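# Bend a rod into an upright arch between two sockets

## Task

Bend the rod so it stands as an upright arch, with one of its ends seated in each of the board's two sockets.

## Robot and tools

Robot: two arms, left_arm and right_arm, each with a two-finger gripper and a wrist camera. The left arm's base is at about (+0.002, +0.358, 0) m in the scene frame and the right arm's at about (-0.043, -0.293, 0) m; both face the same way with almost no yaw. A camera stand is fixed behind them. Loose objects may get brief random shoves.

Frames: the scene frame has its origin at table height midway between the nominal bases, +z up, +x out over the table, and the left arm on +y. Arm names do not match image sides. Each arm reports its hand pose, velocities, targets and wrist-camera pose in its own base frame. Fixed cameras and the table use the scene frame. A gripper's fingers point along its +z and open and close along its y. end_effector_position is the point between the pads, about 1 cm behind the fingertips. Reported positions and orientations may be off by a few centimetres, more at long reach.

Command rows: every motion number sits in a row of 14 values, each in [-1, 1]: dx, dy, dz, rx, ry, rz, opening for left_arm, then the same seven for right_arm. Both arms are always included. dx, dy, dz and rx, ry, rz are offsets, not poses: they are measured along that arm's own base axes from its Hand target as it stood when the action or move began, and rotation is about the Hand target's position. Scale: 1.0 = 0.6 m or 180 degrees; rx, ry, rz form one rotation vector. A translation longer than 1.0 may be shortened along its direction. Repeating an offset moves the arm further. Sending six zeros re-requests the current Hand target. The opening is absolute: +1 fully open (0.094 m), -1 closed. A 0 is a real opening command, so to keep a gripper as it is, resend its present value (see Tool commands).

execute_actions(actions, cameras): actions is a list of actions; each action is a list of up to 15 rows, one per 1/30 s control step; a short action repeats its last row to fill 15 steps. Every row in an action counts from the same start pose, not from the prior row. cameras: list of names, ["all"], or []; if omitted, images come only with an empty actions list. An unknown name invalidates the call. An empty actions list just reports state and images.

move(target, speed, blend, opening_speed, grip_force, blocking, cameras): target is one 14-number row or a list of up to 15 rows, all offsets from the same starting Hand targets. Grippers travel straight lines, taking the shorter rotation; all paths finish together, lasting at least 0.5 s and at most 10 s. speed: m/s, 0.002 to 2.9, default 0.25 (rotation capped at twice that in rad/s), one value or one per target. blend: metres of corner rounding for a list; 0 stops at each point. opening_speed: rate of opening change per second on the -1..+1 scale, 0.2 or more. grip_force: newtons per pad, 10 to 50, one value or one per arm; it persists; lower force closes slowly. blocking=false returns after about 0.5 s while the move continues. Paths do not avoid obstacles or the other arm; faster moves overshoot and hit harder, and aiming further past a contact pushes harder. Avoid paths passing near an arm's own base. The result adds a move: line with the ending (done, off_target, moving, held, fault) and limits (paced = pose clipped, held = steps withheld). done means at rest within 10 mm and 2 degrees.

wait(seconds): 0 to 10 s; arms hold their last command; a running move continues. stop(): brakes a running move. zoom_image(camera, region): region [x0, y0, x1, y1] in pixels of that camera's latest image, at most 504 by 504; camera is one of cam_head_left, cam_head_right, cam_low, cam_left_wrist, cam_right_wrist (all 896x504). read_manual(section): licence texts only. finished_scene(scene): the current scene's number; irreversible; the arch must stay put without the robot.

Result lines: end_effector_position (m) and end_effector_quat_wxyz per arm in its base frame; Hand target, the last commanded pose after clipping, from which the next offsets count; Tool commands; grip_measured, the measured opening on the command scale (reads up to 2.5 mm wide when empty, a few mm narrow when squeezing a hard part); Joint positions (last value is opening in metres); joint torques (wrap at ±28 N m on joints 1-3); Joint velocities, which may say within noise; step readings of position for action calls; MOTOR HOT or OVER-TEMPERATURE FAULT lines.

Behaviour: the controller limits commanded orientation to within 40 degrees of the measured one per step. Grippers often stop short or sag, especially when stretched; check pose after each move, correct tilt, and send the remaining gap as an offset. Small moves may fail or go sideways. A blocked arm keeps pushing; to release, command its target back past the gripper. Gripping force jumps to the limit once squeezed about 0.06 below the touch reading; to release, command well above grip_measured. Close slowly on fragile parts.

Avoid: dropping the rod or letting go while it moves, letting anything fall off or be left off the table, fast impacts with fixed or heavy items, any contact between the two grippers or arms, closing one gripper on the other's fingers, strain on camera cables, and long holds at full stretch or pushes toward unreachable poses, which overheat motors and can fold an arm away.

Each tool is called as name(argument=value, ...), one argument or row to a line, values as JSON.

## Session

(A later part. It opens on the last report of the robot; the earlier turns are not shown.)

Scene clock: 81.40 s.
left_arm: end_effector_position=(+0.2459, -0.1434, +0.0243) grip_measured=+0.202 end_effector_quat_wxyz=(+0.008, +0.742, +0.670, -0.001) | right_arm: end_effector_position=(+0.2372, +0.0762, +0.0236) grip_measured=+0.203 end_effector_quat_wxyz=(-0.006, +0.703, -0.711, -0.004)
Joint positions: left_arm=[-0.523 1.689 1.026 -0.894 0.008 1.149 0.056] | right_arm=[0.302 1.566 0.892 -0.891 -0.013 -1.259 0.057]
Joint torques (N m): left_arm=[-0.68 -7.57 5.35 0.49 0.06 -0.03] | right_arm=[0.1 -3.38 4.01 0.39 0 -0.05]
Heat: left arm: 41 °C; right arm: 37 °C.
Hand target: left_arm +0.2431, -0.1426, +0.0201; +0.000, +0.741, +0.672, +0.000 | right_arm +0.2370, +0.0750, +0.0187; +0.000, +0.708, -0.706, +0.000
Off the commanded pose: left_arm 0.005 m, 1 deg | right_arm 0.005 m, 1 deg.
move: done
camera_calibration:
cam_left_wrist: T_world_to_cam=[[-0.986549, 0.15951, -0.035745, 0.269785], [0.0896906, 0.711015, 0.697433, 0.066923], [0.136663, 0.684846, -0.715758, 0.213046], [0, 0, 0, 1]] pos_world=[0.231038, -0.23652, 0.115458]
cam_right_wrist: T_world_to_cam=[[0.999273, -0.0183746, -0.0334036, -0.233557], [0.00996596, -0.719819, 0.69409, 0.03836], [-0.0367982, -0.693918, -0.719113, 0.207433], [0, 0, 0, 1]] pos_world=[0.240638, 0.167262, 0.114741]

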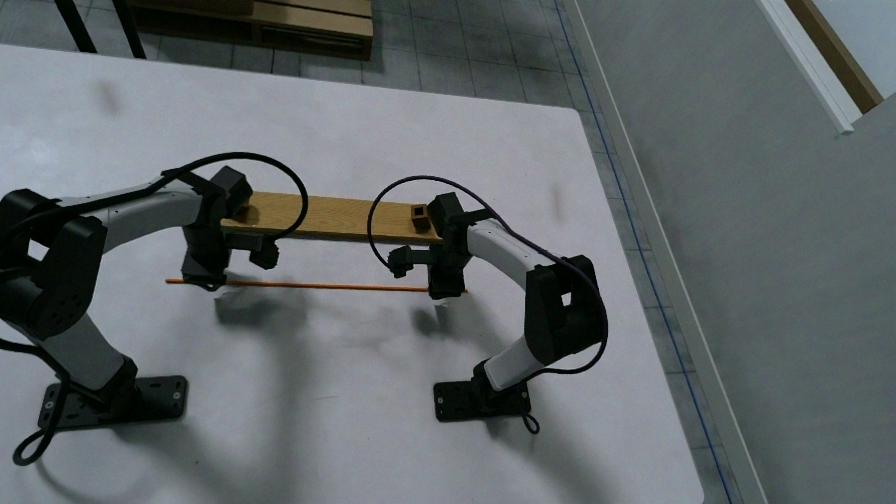

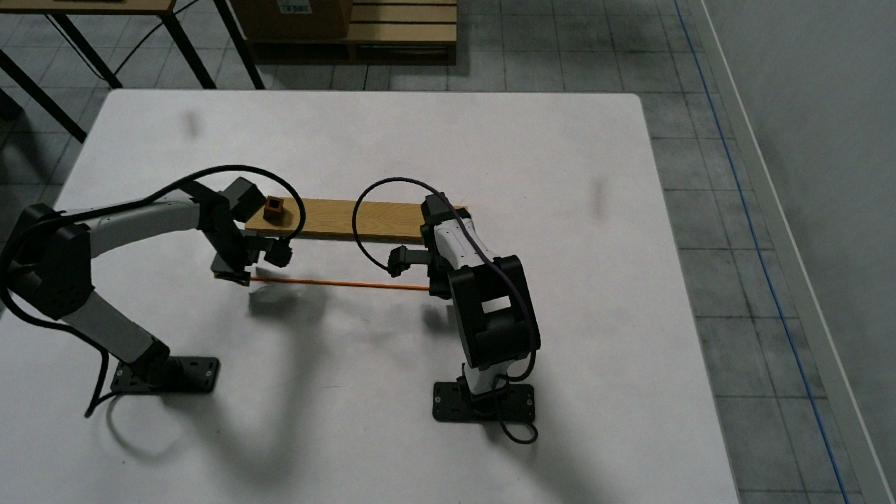

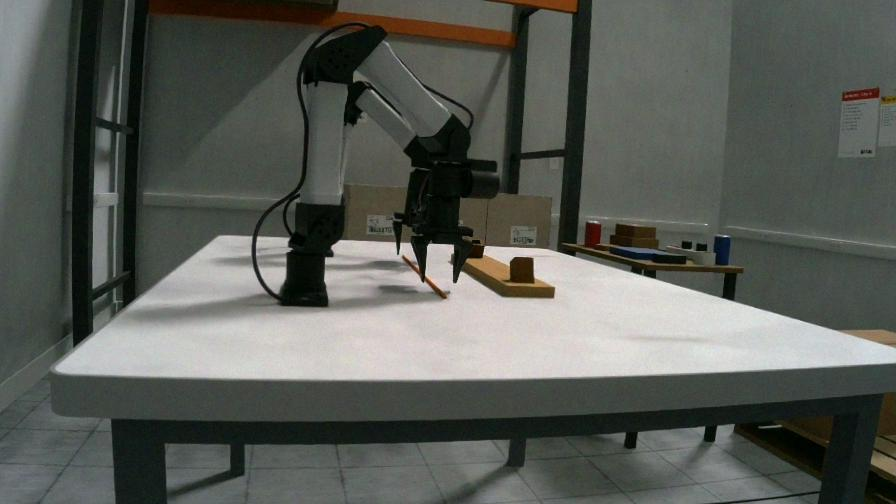

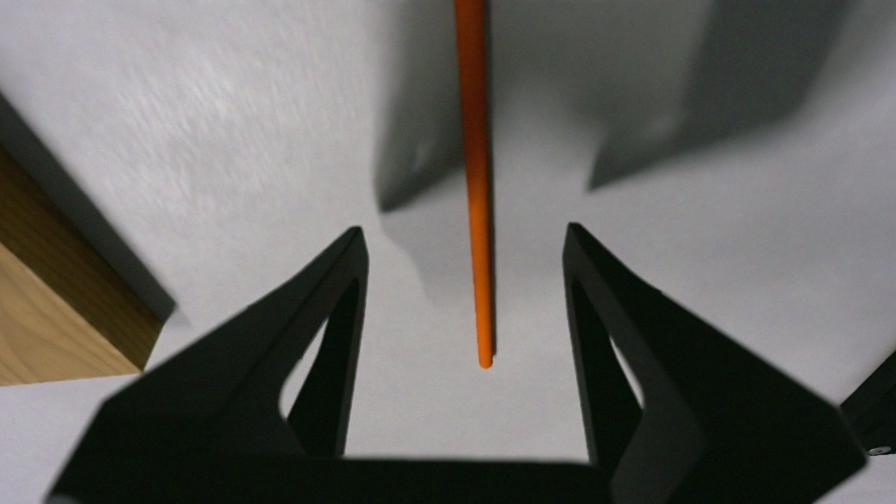

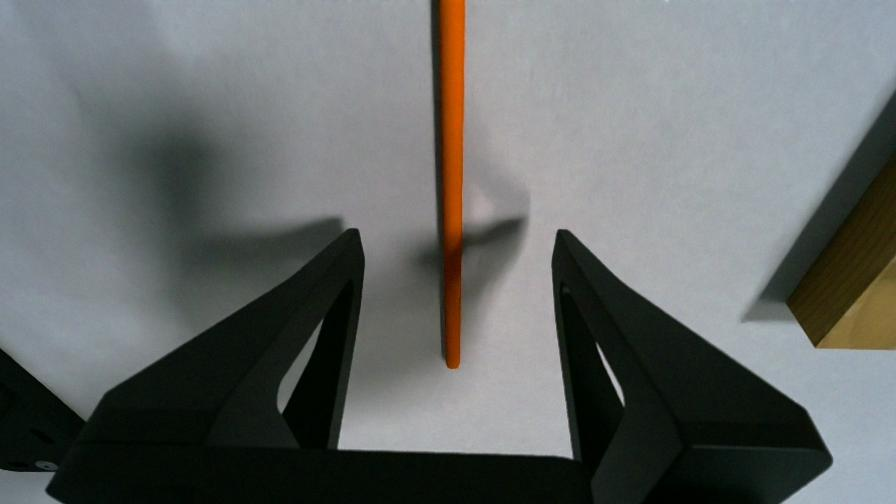

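move(
  target=[-0.003, -0.005, -0.0133, 0,0,0.0055, 0, 0.0, 0, -0.0133, 0,0,0, 0],
  speed=0.06,
  cameras=["cam_low","cam_left_wrist","cam_right_wrist"],
)

zoom_image(
  camera="cam_low",
  region=[360, 190, 520, 310],
)

Scene clock: 88.47 s.
left_arm: end_effector_position=(+0.2449, -0.1465, +0.0172) grip_measured=+0.002 end_effector_quat_wxyz=(+0.009, +0.736, +0.677, -0.001) | right_arm: end_effector_position=(+0.2378, +0.0763, +0.0160) grip_measured=+0.003 end_effector_quat_wxyz=(-0.007, +0.704, -0.711, -0.004)
Joint positions: left_arm=[-0.534 1.701 1.009 -0.862 0.008 1.12 0.047] | right_arm=[0.302 1.58 0.873 -0.856 -0.013 -1.259 0.047]
Joint torques (N m): left_arm=[-0.75 -7.41 5.16 0.51 0.05 -0.03] | right_arm=[0.12 -3.33 3.89 0.4 0.01 -0.07]
Heat: left arm: 40 °C; right arm: 36 °C.
Hand target: left_arm +0.2414, -0.1456, +0.0122; +0.000, +0.735, +0.678, +0.000 | right_arm +0.2370, +0.0750, +0.0108; +0.000, +0.708, -0.706, +0.000
Off the commanded pose: left_arm 0.006 m, 1 deg | right_arm 0.005 m, 1 deg.
move: done
camera_calibration:
cam_left_wrist: T_world_to_cam=[[-0.989223, 0.141328, -0.0382768, 0.267124], [0.0750377, 0.71381, 0.696308, 0.0781632], [0.12573, 0.685931, -0.716722, 0.213138], [0, 0, 0, 1]] pos_world=[0.231582, -0.239744, 0.10856]
cam_right_wrist: T_world_to_cam=[[0.999339, -0.0179035, -0.0316336, -0.234491], [0.00905519, -0.720224, 0.693683, 0.0440387], [-0.0352026, -0.693511, -0.719586, 0.201789], [0, 0, 0, 1]] pos_world=[0.241041, 0.167462, 0.107238]
Images, in order (width x height): cam_low 896x504, cam_left_wrist 896x504, cam_right_wrist 896x504.

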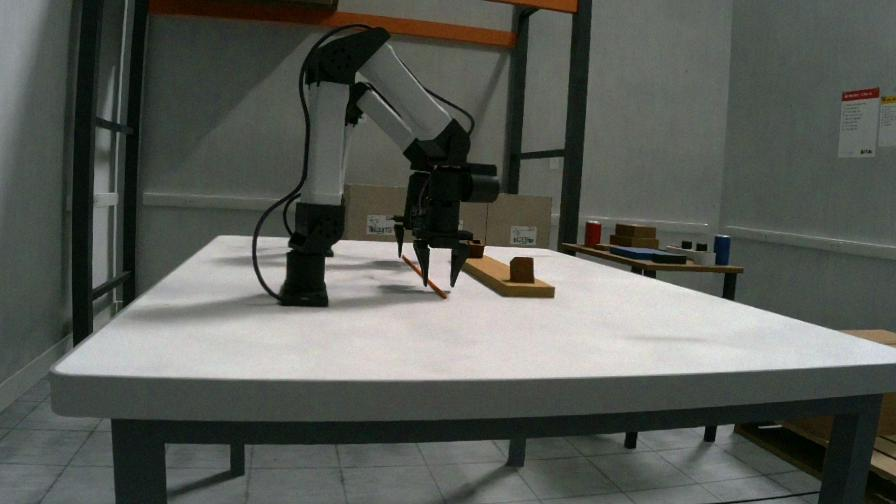

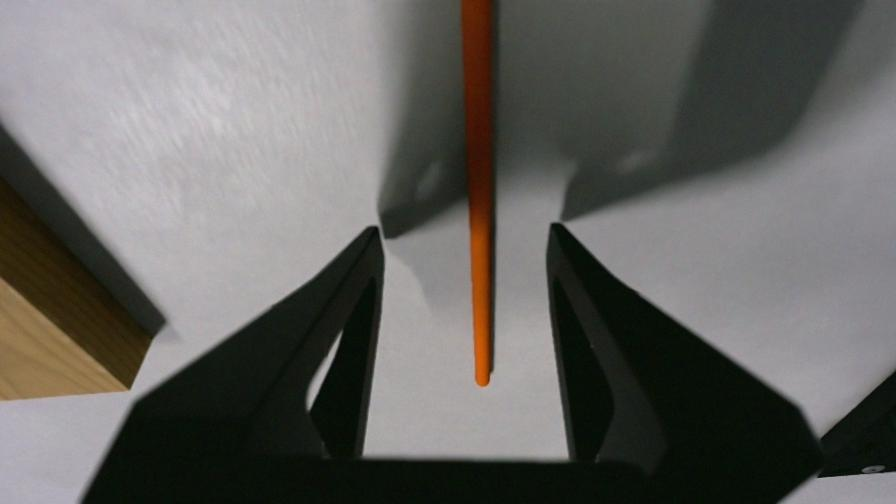

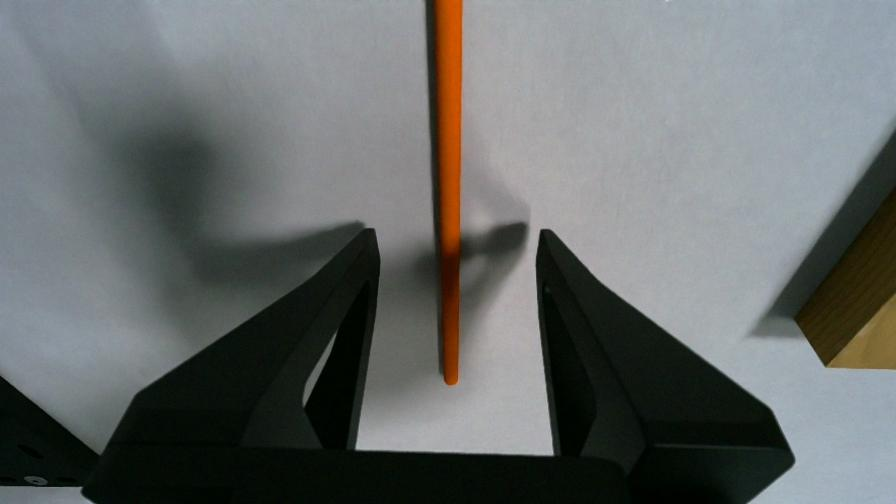

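Scaled by 3.150 from the camera's 896x504 image, which has a finer 1280x720 frame.

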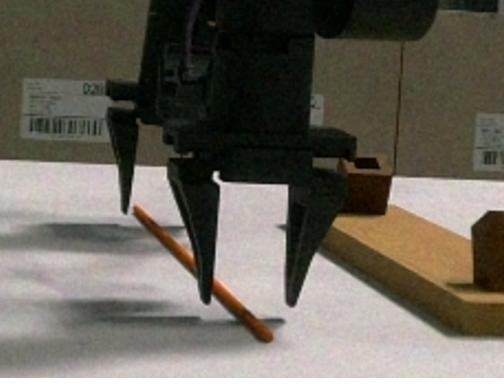

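move(
  target=[0, 0, -0.0142, 0,0,0, 0, 0.0, 0, -0.0125, 0,0,0, 0],
  speed=0.03,
  cameras=["cam_low","cam_left_wrist","cam_right_wrist"],
)

zoom_image(
  camera="cam_low",
  region=[360, 190, 520, 310],
)

Scene clock: 92.23 s.
left_arm: end_effector_position=(+0.2443, -0.1462, +0.0124) grip_measured=+0.001 end_effector_quat_wxyz=(+0.008, +0.736, +0.677, -0.002) | right_arm: end_effector_position=(+0.2379, +0.0764, +0.0085) grip_measured=+0.003 end_effector_quat_wxyz=(-0.007, +0.704, -0.711, -0.004)
Joint positions: left_arm=[-0.534 1.709 0.997 -0.844 0.008 1.119 0.047] | right_arm=[0.302 1.595 0.855 -0.823 -0.013 -1.259 0.047]
Joint torques (N m): left_arm=[-0.8 -6.71 4.41 0.71 0.04 -0.03] | right_arm=[0.1 -3.37 3.81 0.41 0.01 -0.06]
Heat: left arm: 39 °C; right arm: 36 °C.
Hand target: left_arm +0.2413, -0.1455, +0.0036; +0.000, +0.735, +0.678, +0.000 | right_arm +0.2370, +0.0750, +0.0033; +0.000, +0.708, -0.706, +0.000
Off the commanded pose: left_arm 0.009 m, 1 deg | right_arm 0.006 m, 1 deg.
move: done
camera_calibration:
cam_left_wrist: T_world_to_cam=[[-0.989414, 0.140645, -0.0357641, 0.26622], [0.0761531, 0.712972, 0.697045, 0.0808494], [0.123535, 0.686942, -0.716135, 0.210148], [0, 0, 0, 1]] pos_world=[0.231285, -0.239445, 0.10366]
cam_right_wrist: T_world_to_cam=[[0.999339, -0.0179035, -0.0316336, -0.234829], [0.00905519, -0.720224, 0.693683, 0.0492404], [-0.0352026, -0.693511, -0.719586, 0.196396], [0, 0, 0, 1]] pos_world=[0.241141, 0.167462, 0.0997378]
Images, in order (width x height): cam_low 896x504, cam_left_wrist 896x504, cam_right_wrist 896x504.

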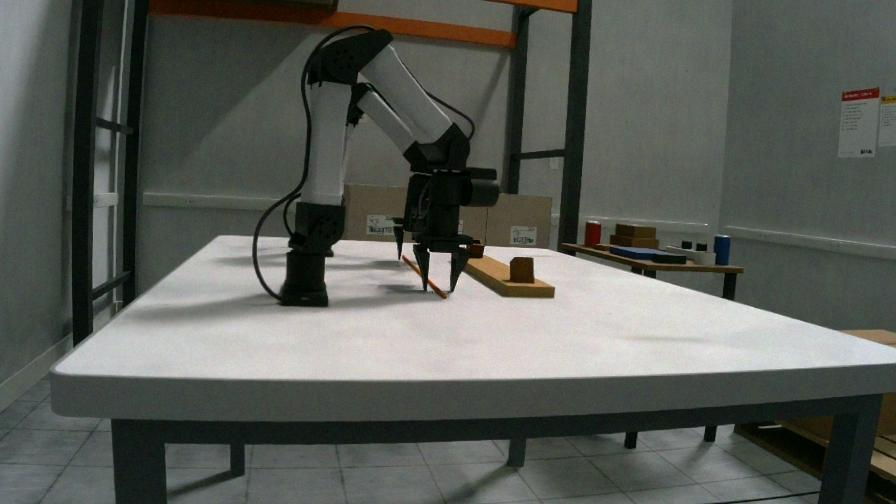

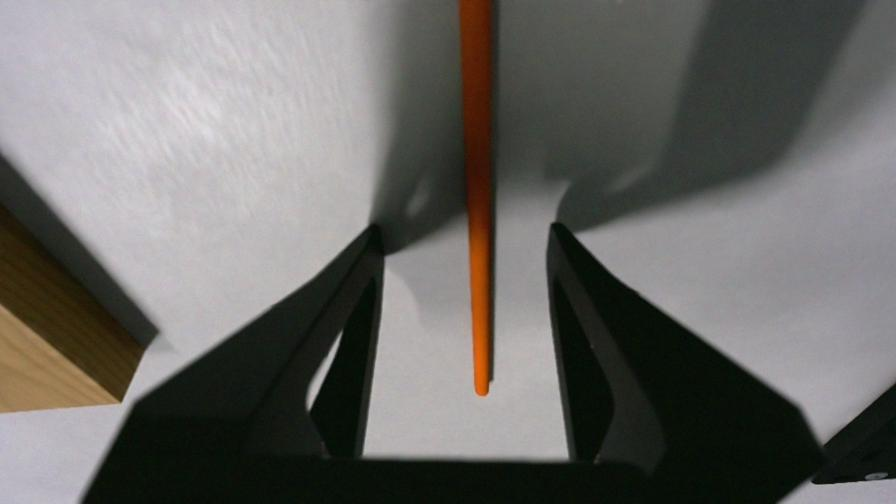

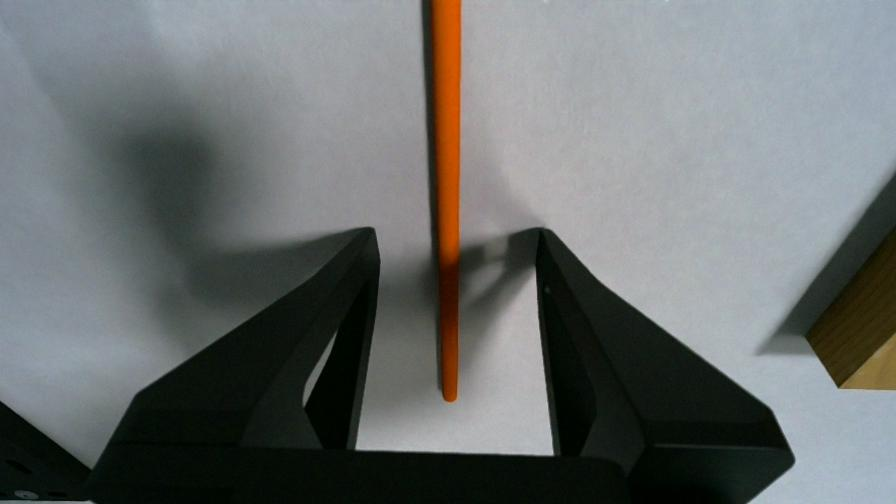

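Scaled by 3.150 from the camera's 896x504 image, which has a finer 1280x720 frame.

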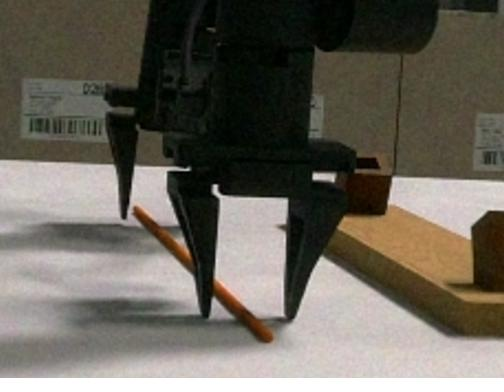

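move(
  target=[0.004, 0, 0.005, 0,0,0, -1, 0.0, 0, 0.0, 0,0,0, -1],
  speed=0.03,
  opening_speed=0.5,
  cameras=["cam_low","cam_left_wrist","cam_right_wrist"],
)

Scene clock: 96.97 s.
left_arm: end_effector_position=(+0.2483, -0.1471, +0.0112) grip_measured=-0.920 end_effector_quat_wxyz=(+0.013, +0.736, +0.677, +0.004) | right_arm: end_effector_position=(+0.2382, +0.0764, +0.0085) grip_measured=-0.907 end_effector_quat_wxyz=(-0.007, +0.704, -0.710, -0.003)
Joint positions: left_arm=[-0.534 1.714 0.997 -0.826 0.001 1.119 0.004] | right_arm=[0.302 1.595 0.855 -0.822 -0.013 -1.26 0.004]
Joint torques (N m): left_arm=[-0.38 -7.08 5.76 0.39 0.12 0.02] | right_arm=[0.1 -3.38 3.79 0.41 0.01 -0.06]
Heat: left arm: 39 °C; right arm: 36 °C.
Hand target: left_arm +0.2438, -0.1455, +0.0066; +0.000, +0.735, +0.678, +0.000 | right_arm +0.2370, +0.0749, +0.0033; +0.000, +0.709, -0.706, +0.000
Off the commanded pose: left_arm 0.007 m, 2 deg | right_arm 0.006 m, 1 deg.
move: done
camera_calibration:
cam_left_wrist: T_world_to_cam=[[-0.988804, 0.140467, -0.0503586, 0.270183], [0.0658279, 0.713476, 0.69758, 0.0848342], [0.133917, 0.686455, -0.714735, 0.206811], [0, 0, 0, 1]] pos_world=[0.233879, -0.240445, 0.102242]
cam_right_wrist: T_world_to_cam=[[0.99939, -0.017157, -0.0304112, -0.235191], [0.00874757, -0.720157, 0.693756, 0.0492952], [-0.0338037, -0.693599, -0.719567, 0.196073], [0, 0, 0, 1]] pos_world=[0.241244, 0.167462, 0.0997368]
Images, in order (width x height): cam_low 896x504, cam_left_wrist 896x504, cam_right_wrist 896x504.

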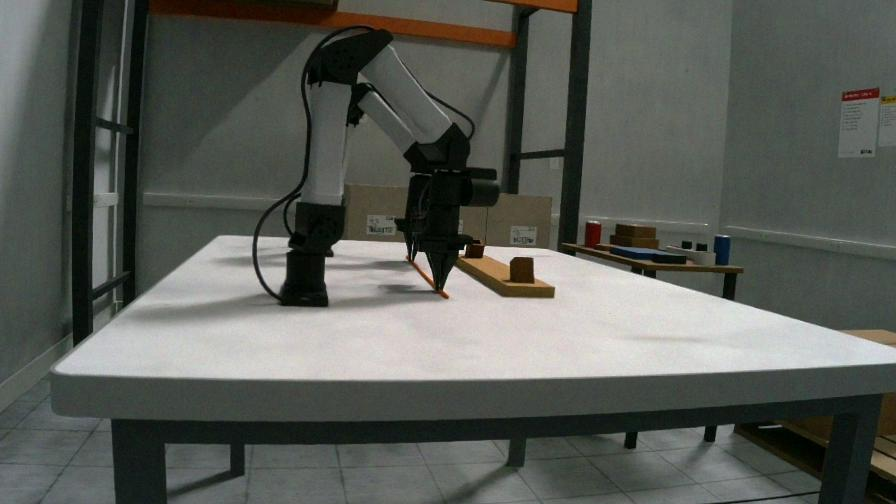

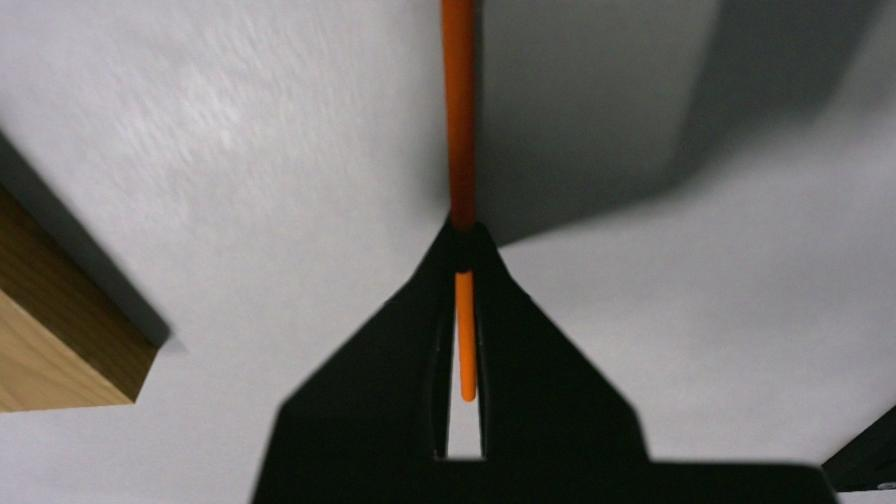

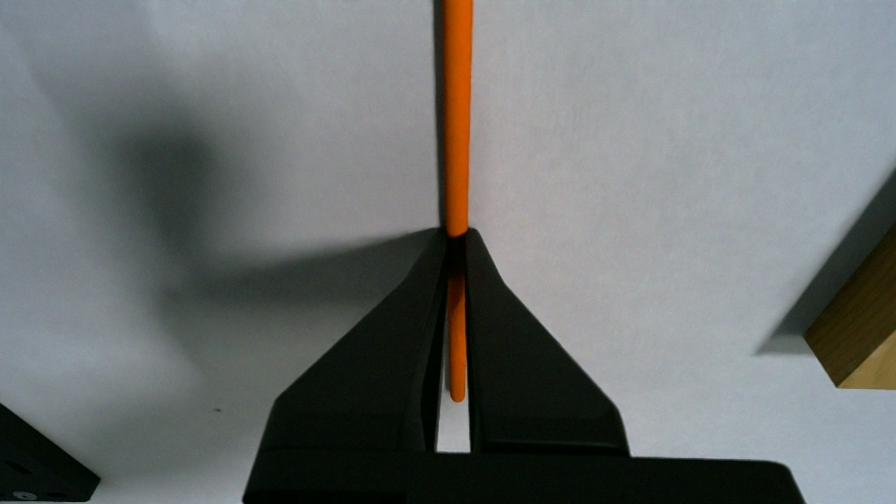

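move(
  target=[0, 0, 0.15, 0,0,0, -1, 0.0, 0, 0.15, 0,0,0, -1],
  speed=0.08,
  cameras=["all"],
)

Scene clock: 99.83 s.
left_arm: end_effector_position=(+0.2463, -0.1461, +0.0846) grip_measured=-0.922 end_effector_quat_wxyz=(-0.003, +0.736, +0.677, -0.001) | right_arm: end_effector_position=(+0.2344, +0.0743, +0.0819) grip_measured=-0.908 end_effector_quat_wxyz=(+0.010, +0.704, -0.710, -0.008)
Joint positions: left_arm=[-0.535 1.645 1.228 -1.16 0.001 1.119 0.004] | right_arm=[0.303 1.512 1.084 -1.168 -0.005 -1.26 0.004]
Joint torques (N m): left_arm=[-0.32 -10.59 8.29 -0.02 0.11 0.02] | right_arm=[-0.02 -6 6.89 -0.06 -0.06 -0.06]
Heat: left arm: 39 °C; right arm: 36 °C.
Hand target: left_arm +0.2438, -0.1455, +0.0966; +0.000, +0.735, +0.678, +0.000 | right_arm +0.2370, +0.0749, +0.0933; +0.000, +0.709, -0.706, +0.000
Off the commanded pose: left_arm 0.012 m, 0 deg | right_arm 0.012 m, 2 deg.
move: off_target (left_arm, right_arm)
camera_calibration:
cam_left_wrist: T_world_to_cam=[[-0.989752, 0.141432, -0.0196858, 0.269587], [0.0861796, 0.701552, 0.707388, 0.0252959], [0.113858, 0.698442, -0.706551, 0.264843], [0, 0, 0, 1]] pos_world=[0.23449, -0.240852, 0.174538]
cam_right_wrist: T_world_to_cam=[[0.997977, -0.01643, -0.0614229, -0.226358], [0.031765, -0.708007, 0.70549, -0.0103515], [-0.0550791, -0.706014, -0.706053, 0.252106], [0, 0, 0, 1]] pos_world=[0.240114, 0.166942, 0.171399]

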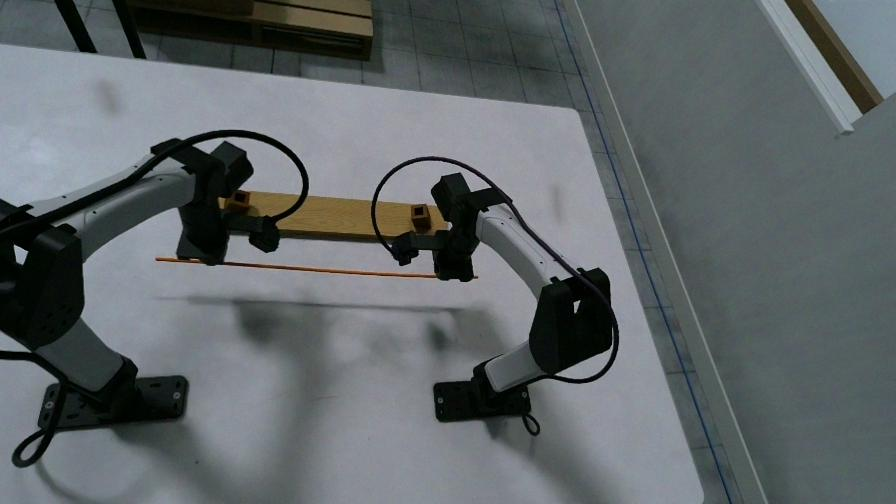

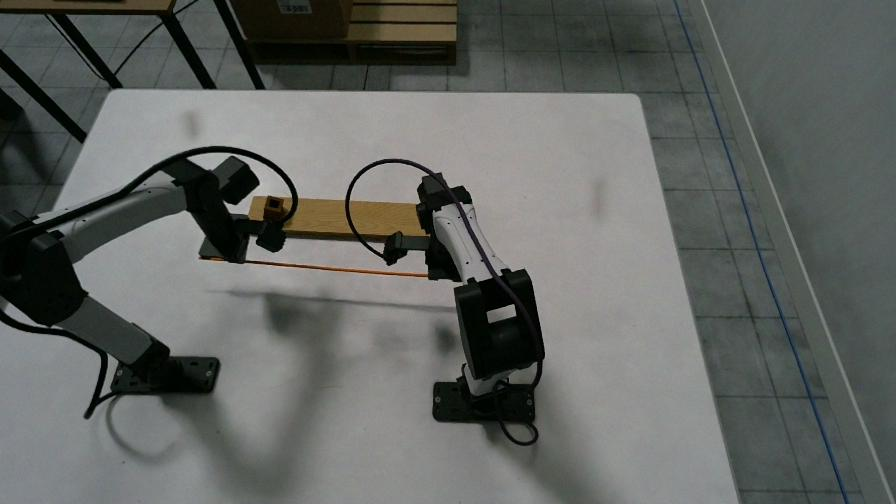

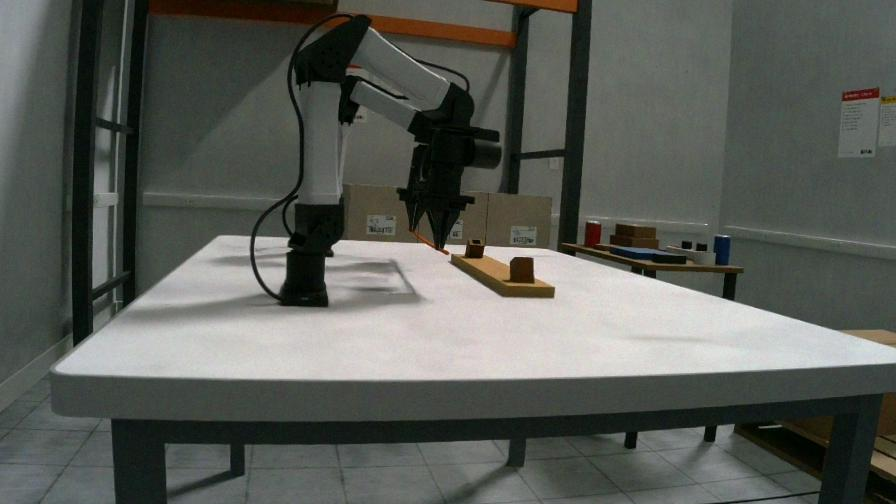

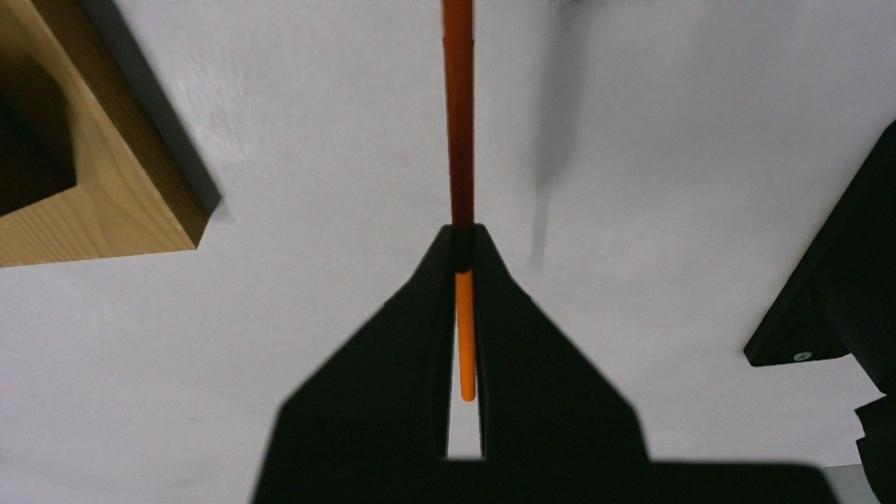

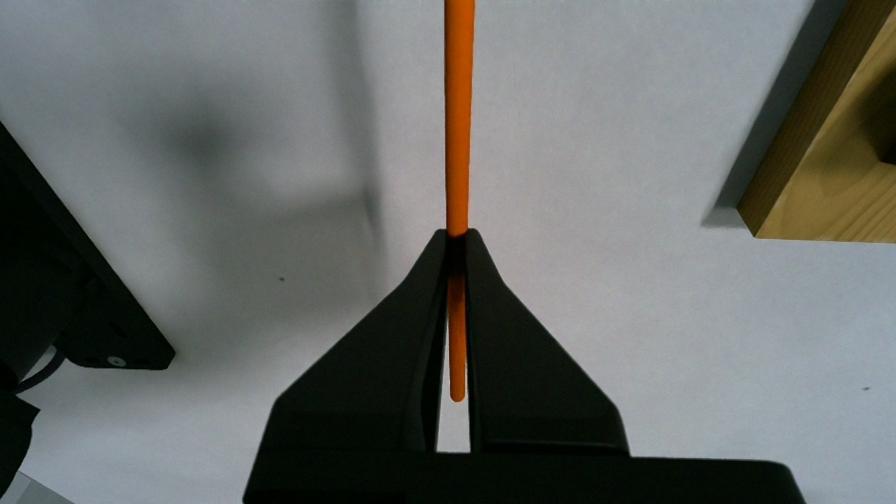

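move(
  target=[
    [0,-0.003,0.05,-0.1106,0.0103,0,-1, 0,0.003,0.05,0.1111,-0.0006,0,-1],
    [-0.0019,-0.0208,0.083,-0.2213,0.0205,0,-1, 0,0.0208,0.083,0.2222,-0.001,0,-1],
  ],
  blend=[0.01,0],
  speed=0.1,
  cameras=["all"],
)

Scene clock: 120.60 s.
left_arm: end_effector_position=(+0.2491, -0.1457, +0.1345) grip_measured=-0.928 end_effector_quat_wxyz=(+0.200, +0.694, +0.655, -0.224) | right_arm: end_effector_position=(+0.2345, +0.0703, +0.1305) grip_measured=-0.908 end_effector_quat_wxyz=(-0.207, +0.672, -0.681, -0.205)
Joint positions: left_arm=[-0.178 1.519 1.175 -1.163 0.607 1.431 0.003] | right_arm=[-0.114 1.453 1.107 -1.292 -0.587 -1.692 0.004]
Joint torques (N m): left_arm=[-0.24 -9.24 5.85 0.52 1.33 0.21] | right_arm=[0.25 -2.76 6.42 -0.13 -1.38 -0.12]
Heat: left arm: 39 °C; right arm: 37 °C.
Hand target: left_arm +0.2426, -0.1580, +0.1464; +0.229, +0.691, +0.637, -0.255 | right_arm +0.2370, +0.0875, +0.1431; -0.243, +0.666, -0.663, -0.240
Off the commanded pose: left_arm 0.018 m, 5 deg | right_arm 0.021 m, 6 deg.
move: off_target (left_arm, right_arm)
camera_calibration:
cam_left_wrist: T_world_to_cam=[[-0.994542, 0.0970746, -0.038254, 0.270435], [0.0890566, 0.980789, 0.173555, 0.101311], [0.0543669, 0.169201, -0.984081, 0.274545], [0, 0, 0, 1]] pos_world=[0.24501, -0.17207, 0.262937]
cam_right_wrist: T_world_to_cam=[[0.999412, -0.000260072, -0.0342906, -0.228678], [0.00624512, -0.981868, 0.189463, 0.0450805], [-0.0337181, -0.189566, -0.981289, 0.278194], [0, 0, 0, 1]] pos_world=[0.237643, 0.0969398, 0.256606]

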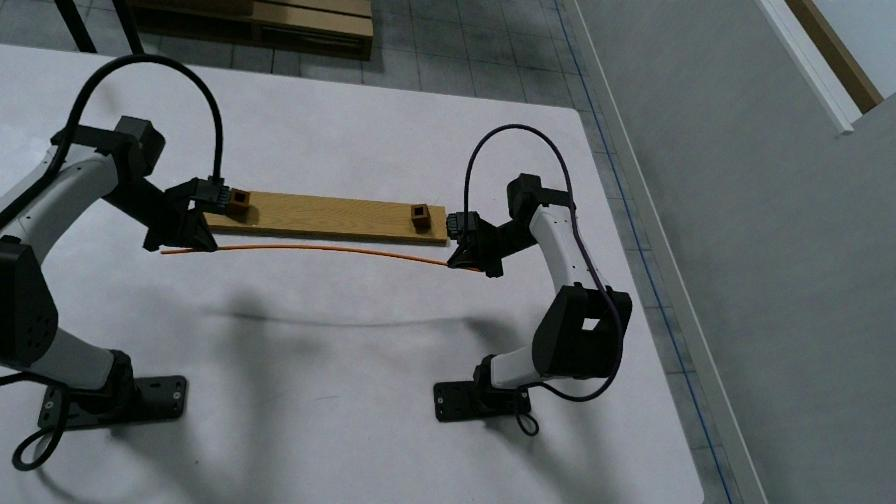

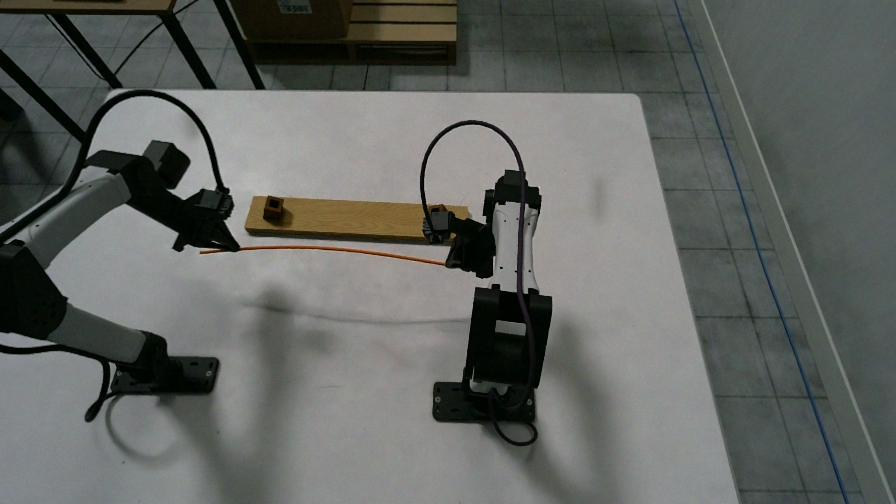

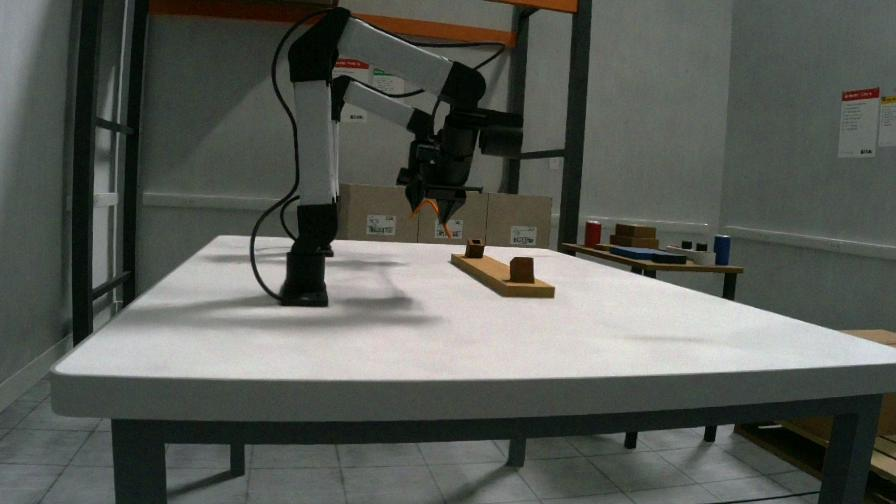

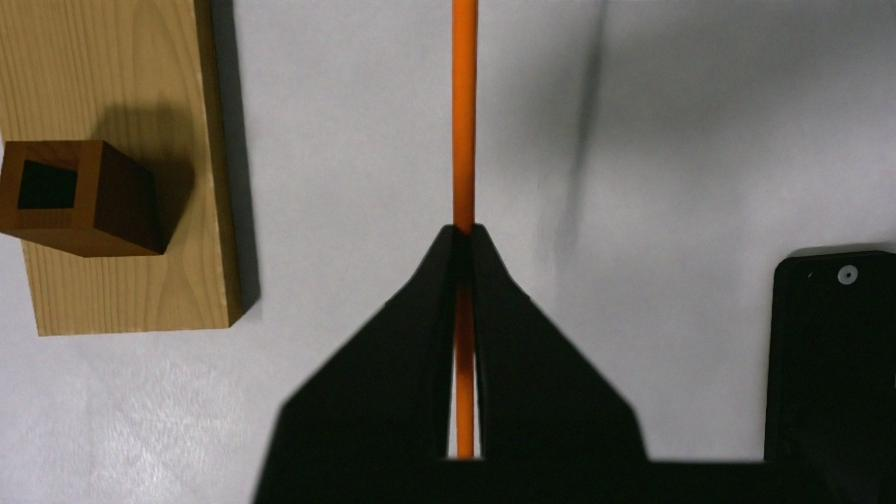

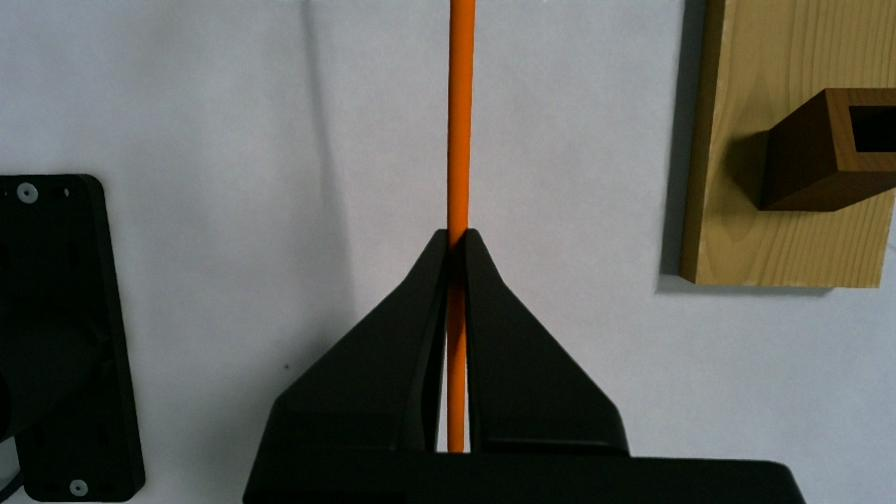

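zoom_image(
  camera="cam_head_left",
  region=[130, 170, 290, 300],
)

zoom_image(
  camera="cam_head_right",
  region=[170, 170, 330, 300],
)

zoom_image(
  camera="cam_low",
  region=[380, 170, 500, 260],
)

zoom_image(
  camera="cam_left_wrist",
  region=[380, 200, 560, 504],
)

Scaled by 3.150 from the camera's 896x504 image, which has a finer 1280x720 frame.

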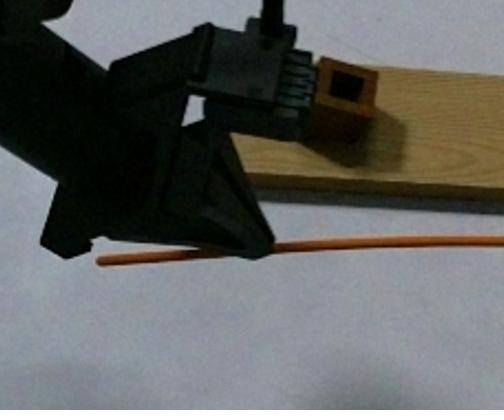

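Scaled by 3.150 from the camera's 896x504 image, which has a finer 1280x720 frame.

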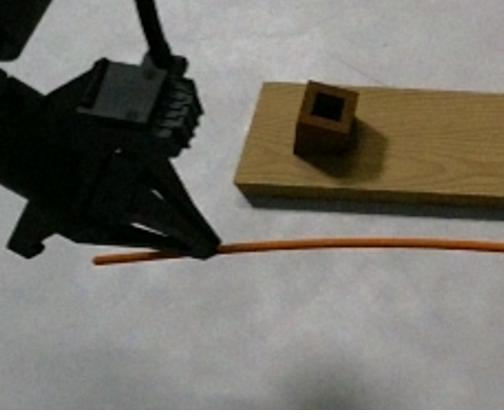

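Scaled by 4.200 from the camera's 896x504 image, which has a finer 1280x720 frame.

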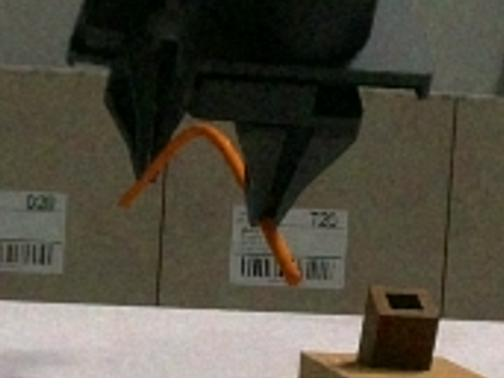

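Scaled by 1.658 from the camera's 896x504 image, which has a finer 1280x720 frame.

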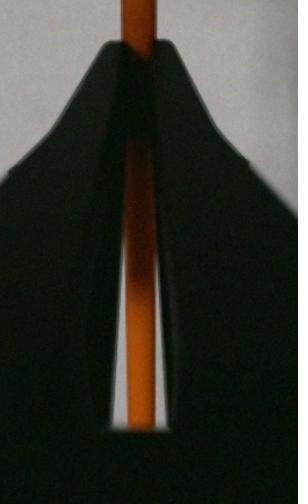

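move(
  target=[-0.006, -0.062, 0.05, -0.083, 0.0077, 0, -1, 0, 0.062, 0.05, 0.083, 0, 0, -1],
  speed=0.06,
  cameras=["all"],
)

zoom_image(
  camera="cam_head_left",
  region=[130, 170, 290, 300],
)

zoom_image(
  camera="cam_low",
  region=[380, 150, 500, 260],
)

Scene clock: 141.80 s.
left_arm: end_effector_position=(+0.2426, -0.1920, +0.1701) grip_measured=-0.996 end_effector_quat_wxyz=(+0.298, +0.651, +0.609, -0.340) | right_arm: end_effector_position=(+0.2340, +0.1212, +0.1705) grip_measured=-0.993 end_effector_quat_wxyz=(-0.321, +0.633, -0.630, -0.316)
Joint positions: left_arm=[-0.201 1.5 1.138 -1.072 0.932 1.368 0] | right_arm=[-0.08 1.459 1.107 -1.318 -0.931 -1.707 0]
Joint torques (N m): left_arm=[-0.66 -9.32 5.81 0.81 0.76 0.01] | right_arm=[0.06 -2.69 5.55 0.06 -0.73 0.06]
Heat: left arm: 39 °C; right arm: 38 °C.
Hand target: left_arm +0.2390, -0.1952, +0.1764; +0.309, +0.652, +0.601, -0.344 | right_arm +0.2370, +0.1246, +0.1730; -0.328, +0.629, -0.626, -0.324
Off the commanded pose: left_arm 0.008 m, 2 deg | right_arm 0.005 m, 1 deg.
move: done
camera_calibration:
cam_left_wrist: T_world_to_cam=[[-0.994859, 0.0946964, -0.0358794, 0.269127], [0.0991305, 0.983079, -0.154042, 0.19486], [0.020685, -0.156807, -0.987413, 0.263894], [0, 0, 0, 1]] pos_world=[0.242968, -0.175668, 0.300245]
cam_right_wrist: T_world_to_cam=[[0.999542, 0.0240441, -0.0183805, -0.232484], [0.0209719, -0.988135, -0.15215, 0.143132], [-0.0218208, 0.151695, -0.988186, 0.284133], [0, 0, 0, 1]] pos_world=[0.235576, 0.103922, 0.29828]

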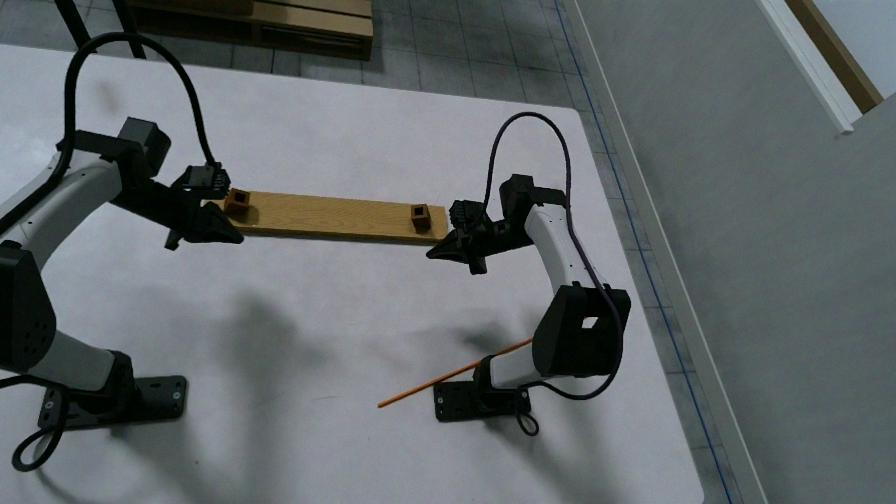

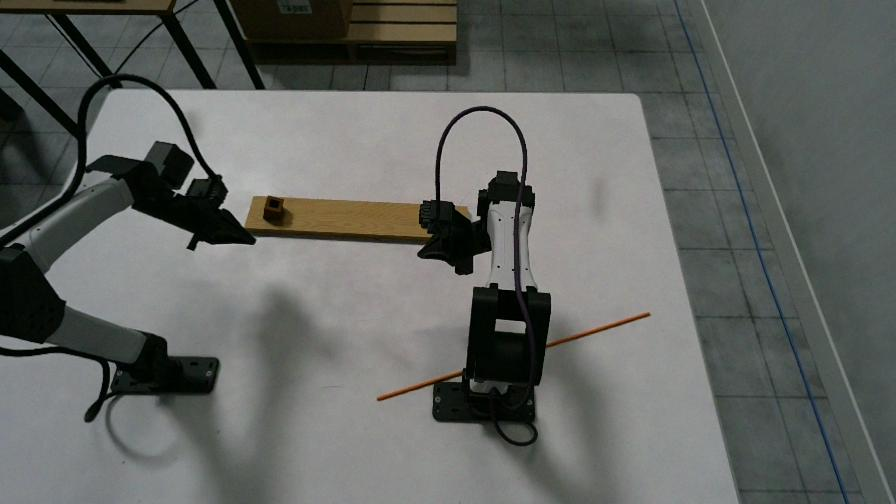

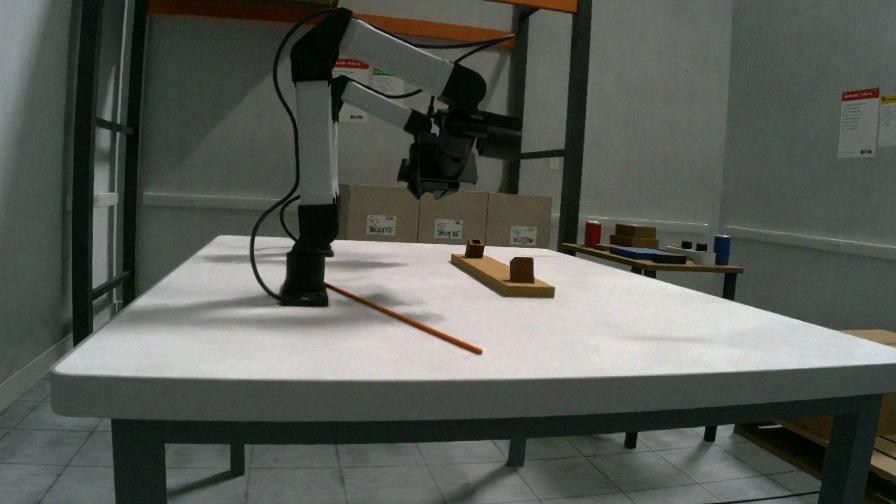

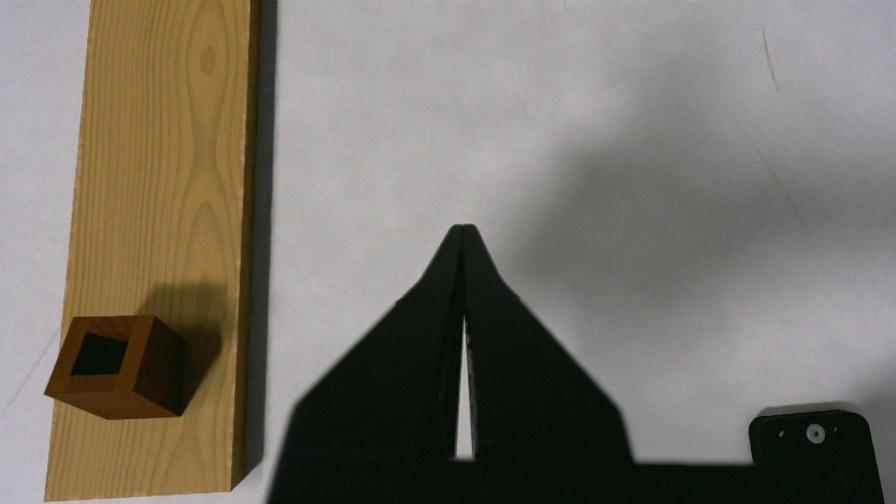

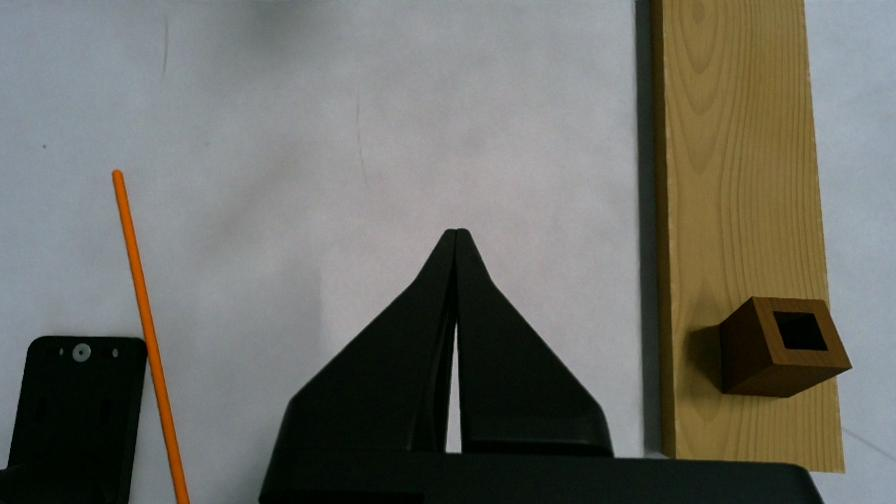

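Scaled by 3.150 from the camera's 896x504 image, which has a finer 1280x720 frame.

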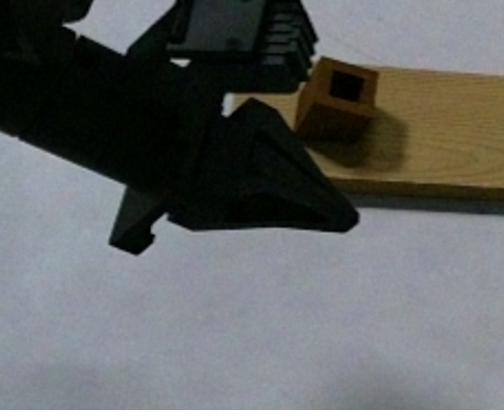

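Scaled by 4.200 from the camera's 896x504 image, which has a finer 1280x720 frame.

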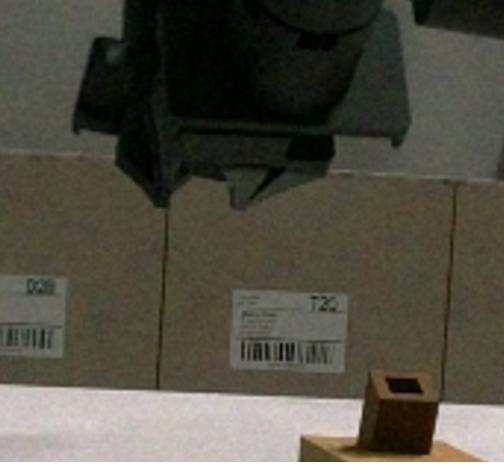

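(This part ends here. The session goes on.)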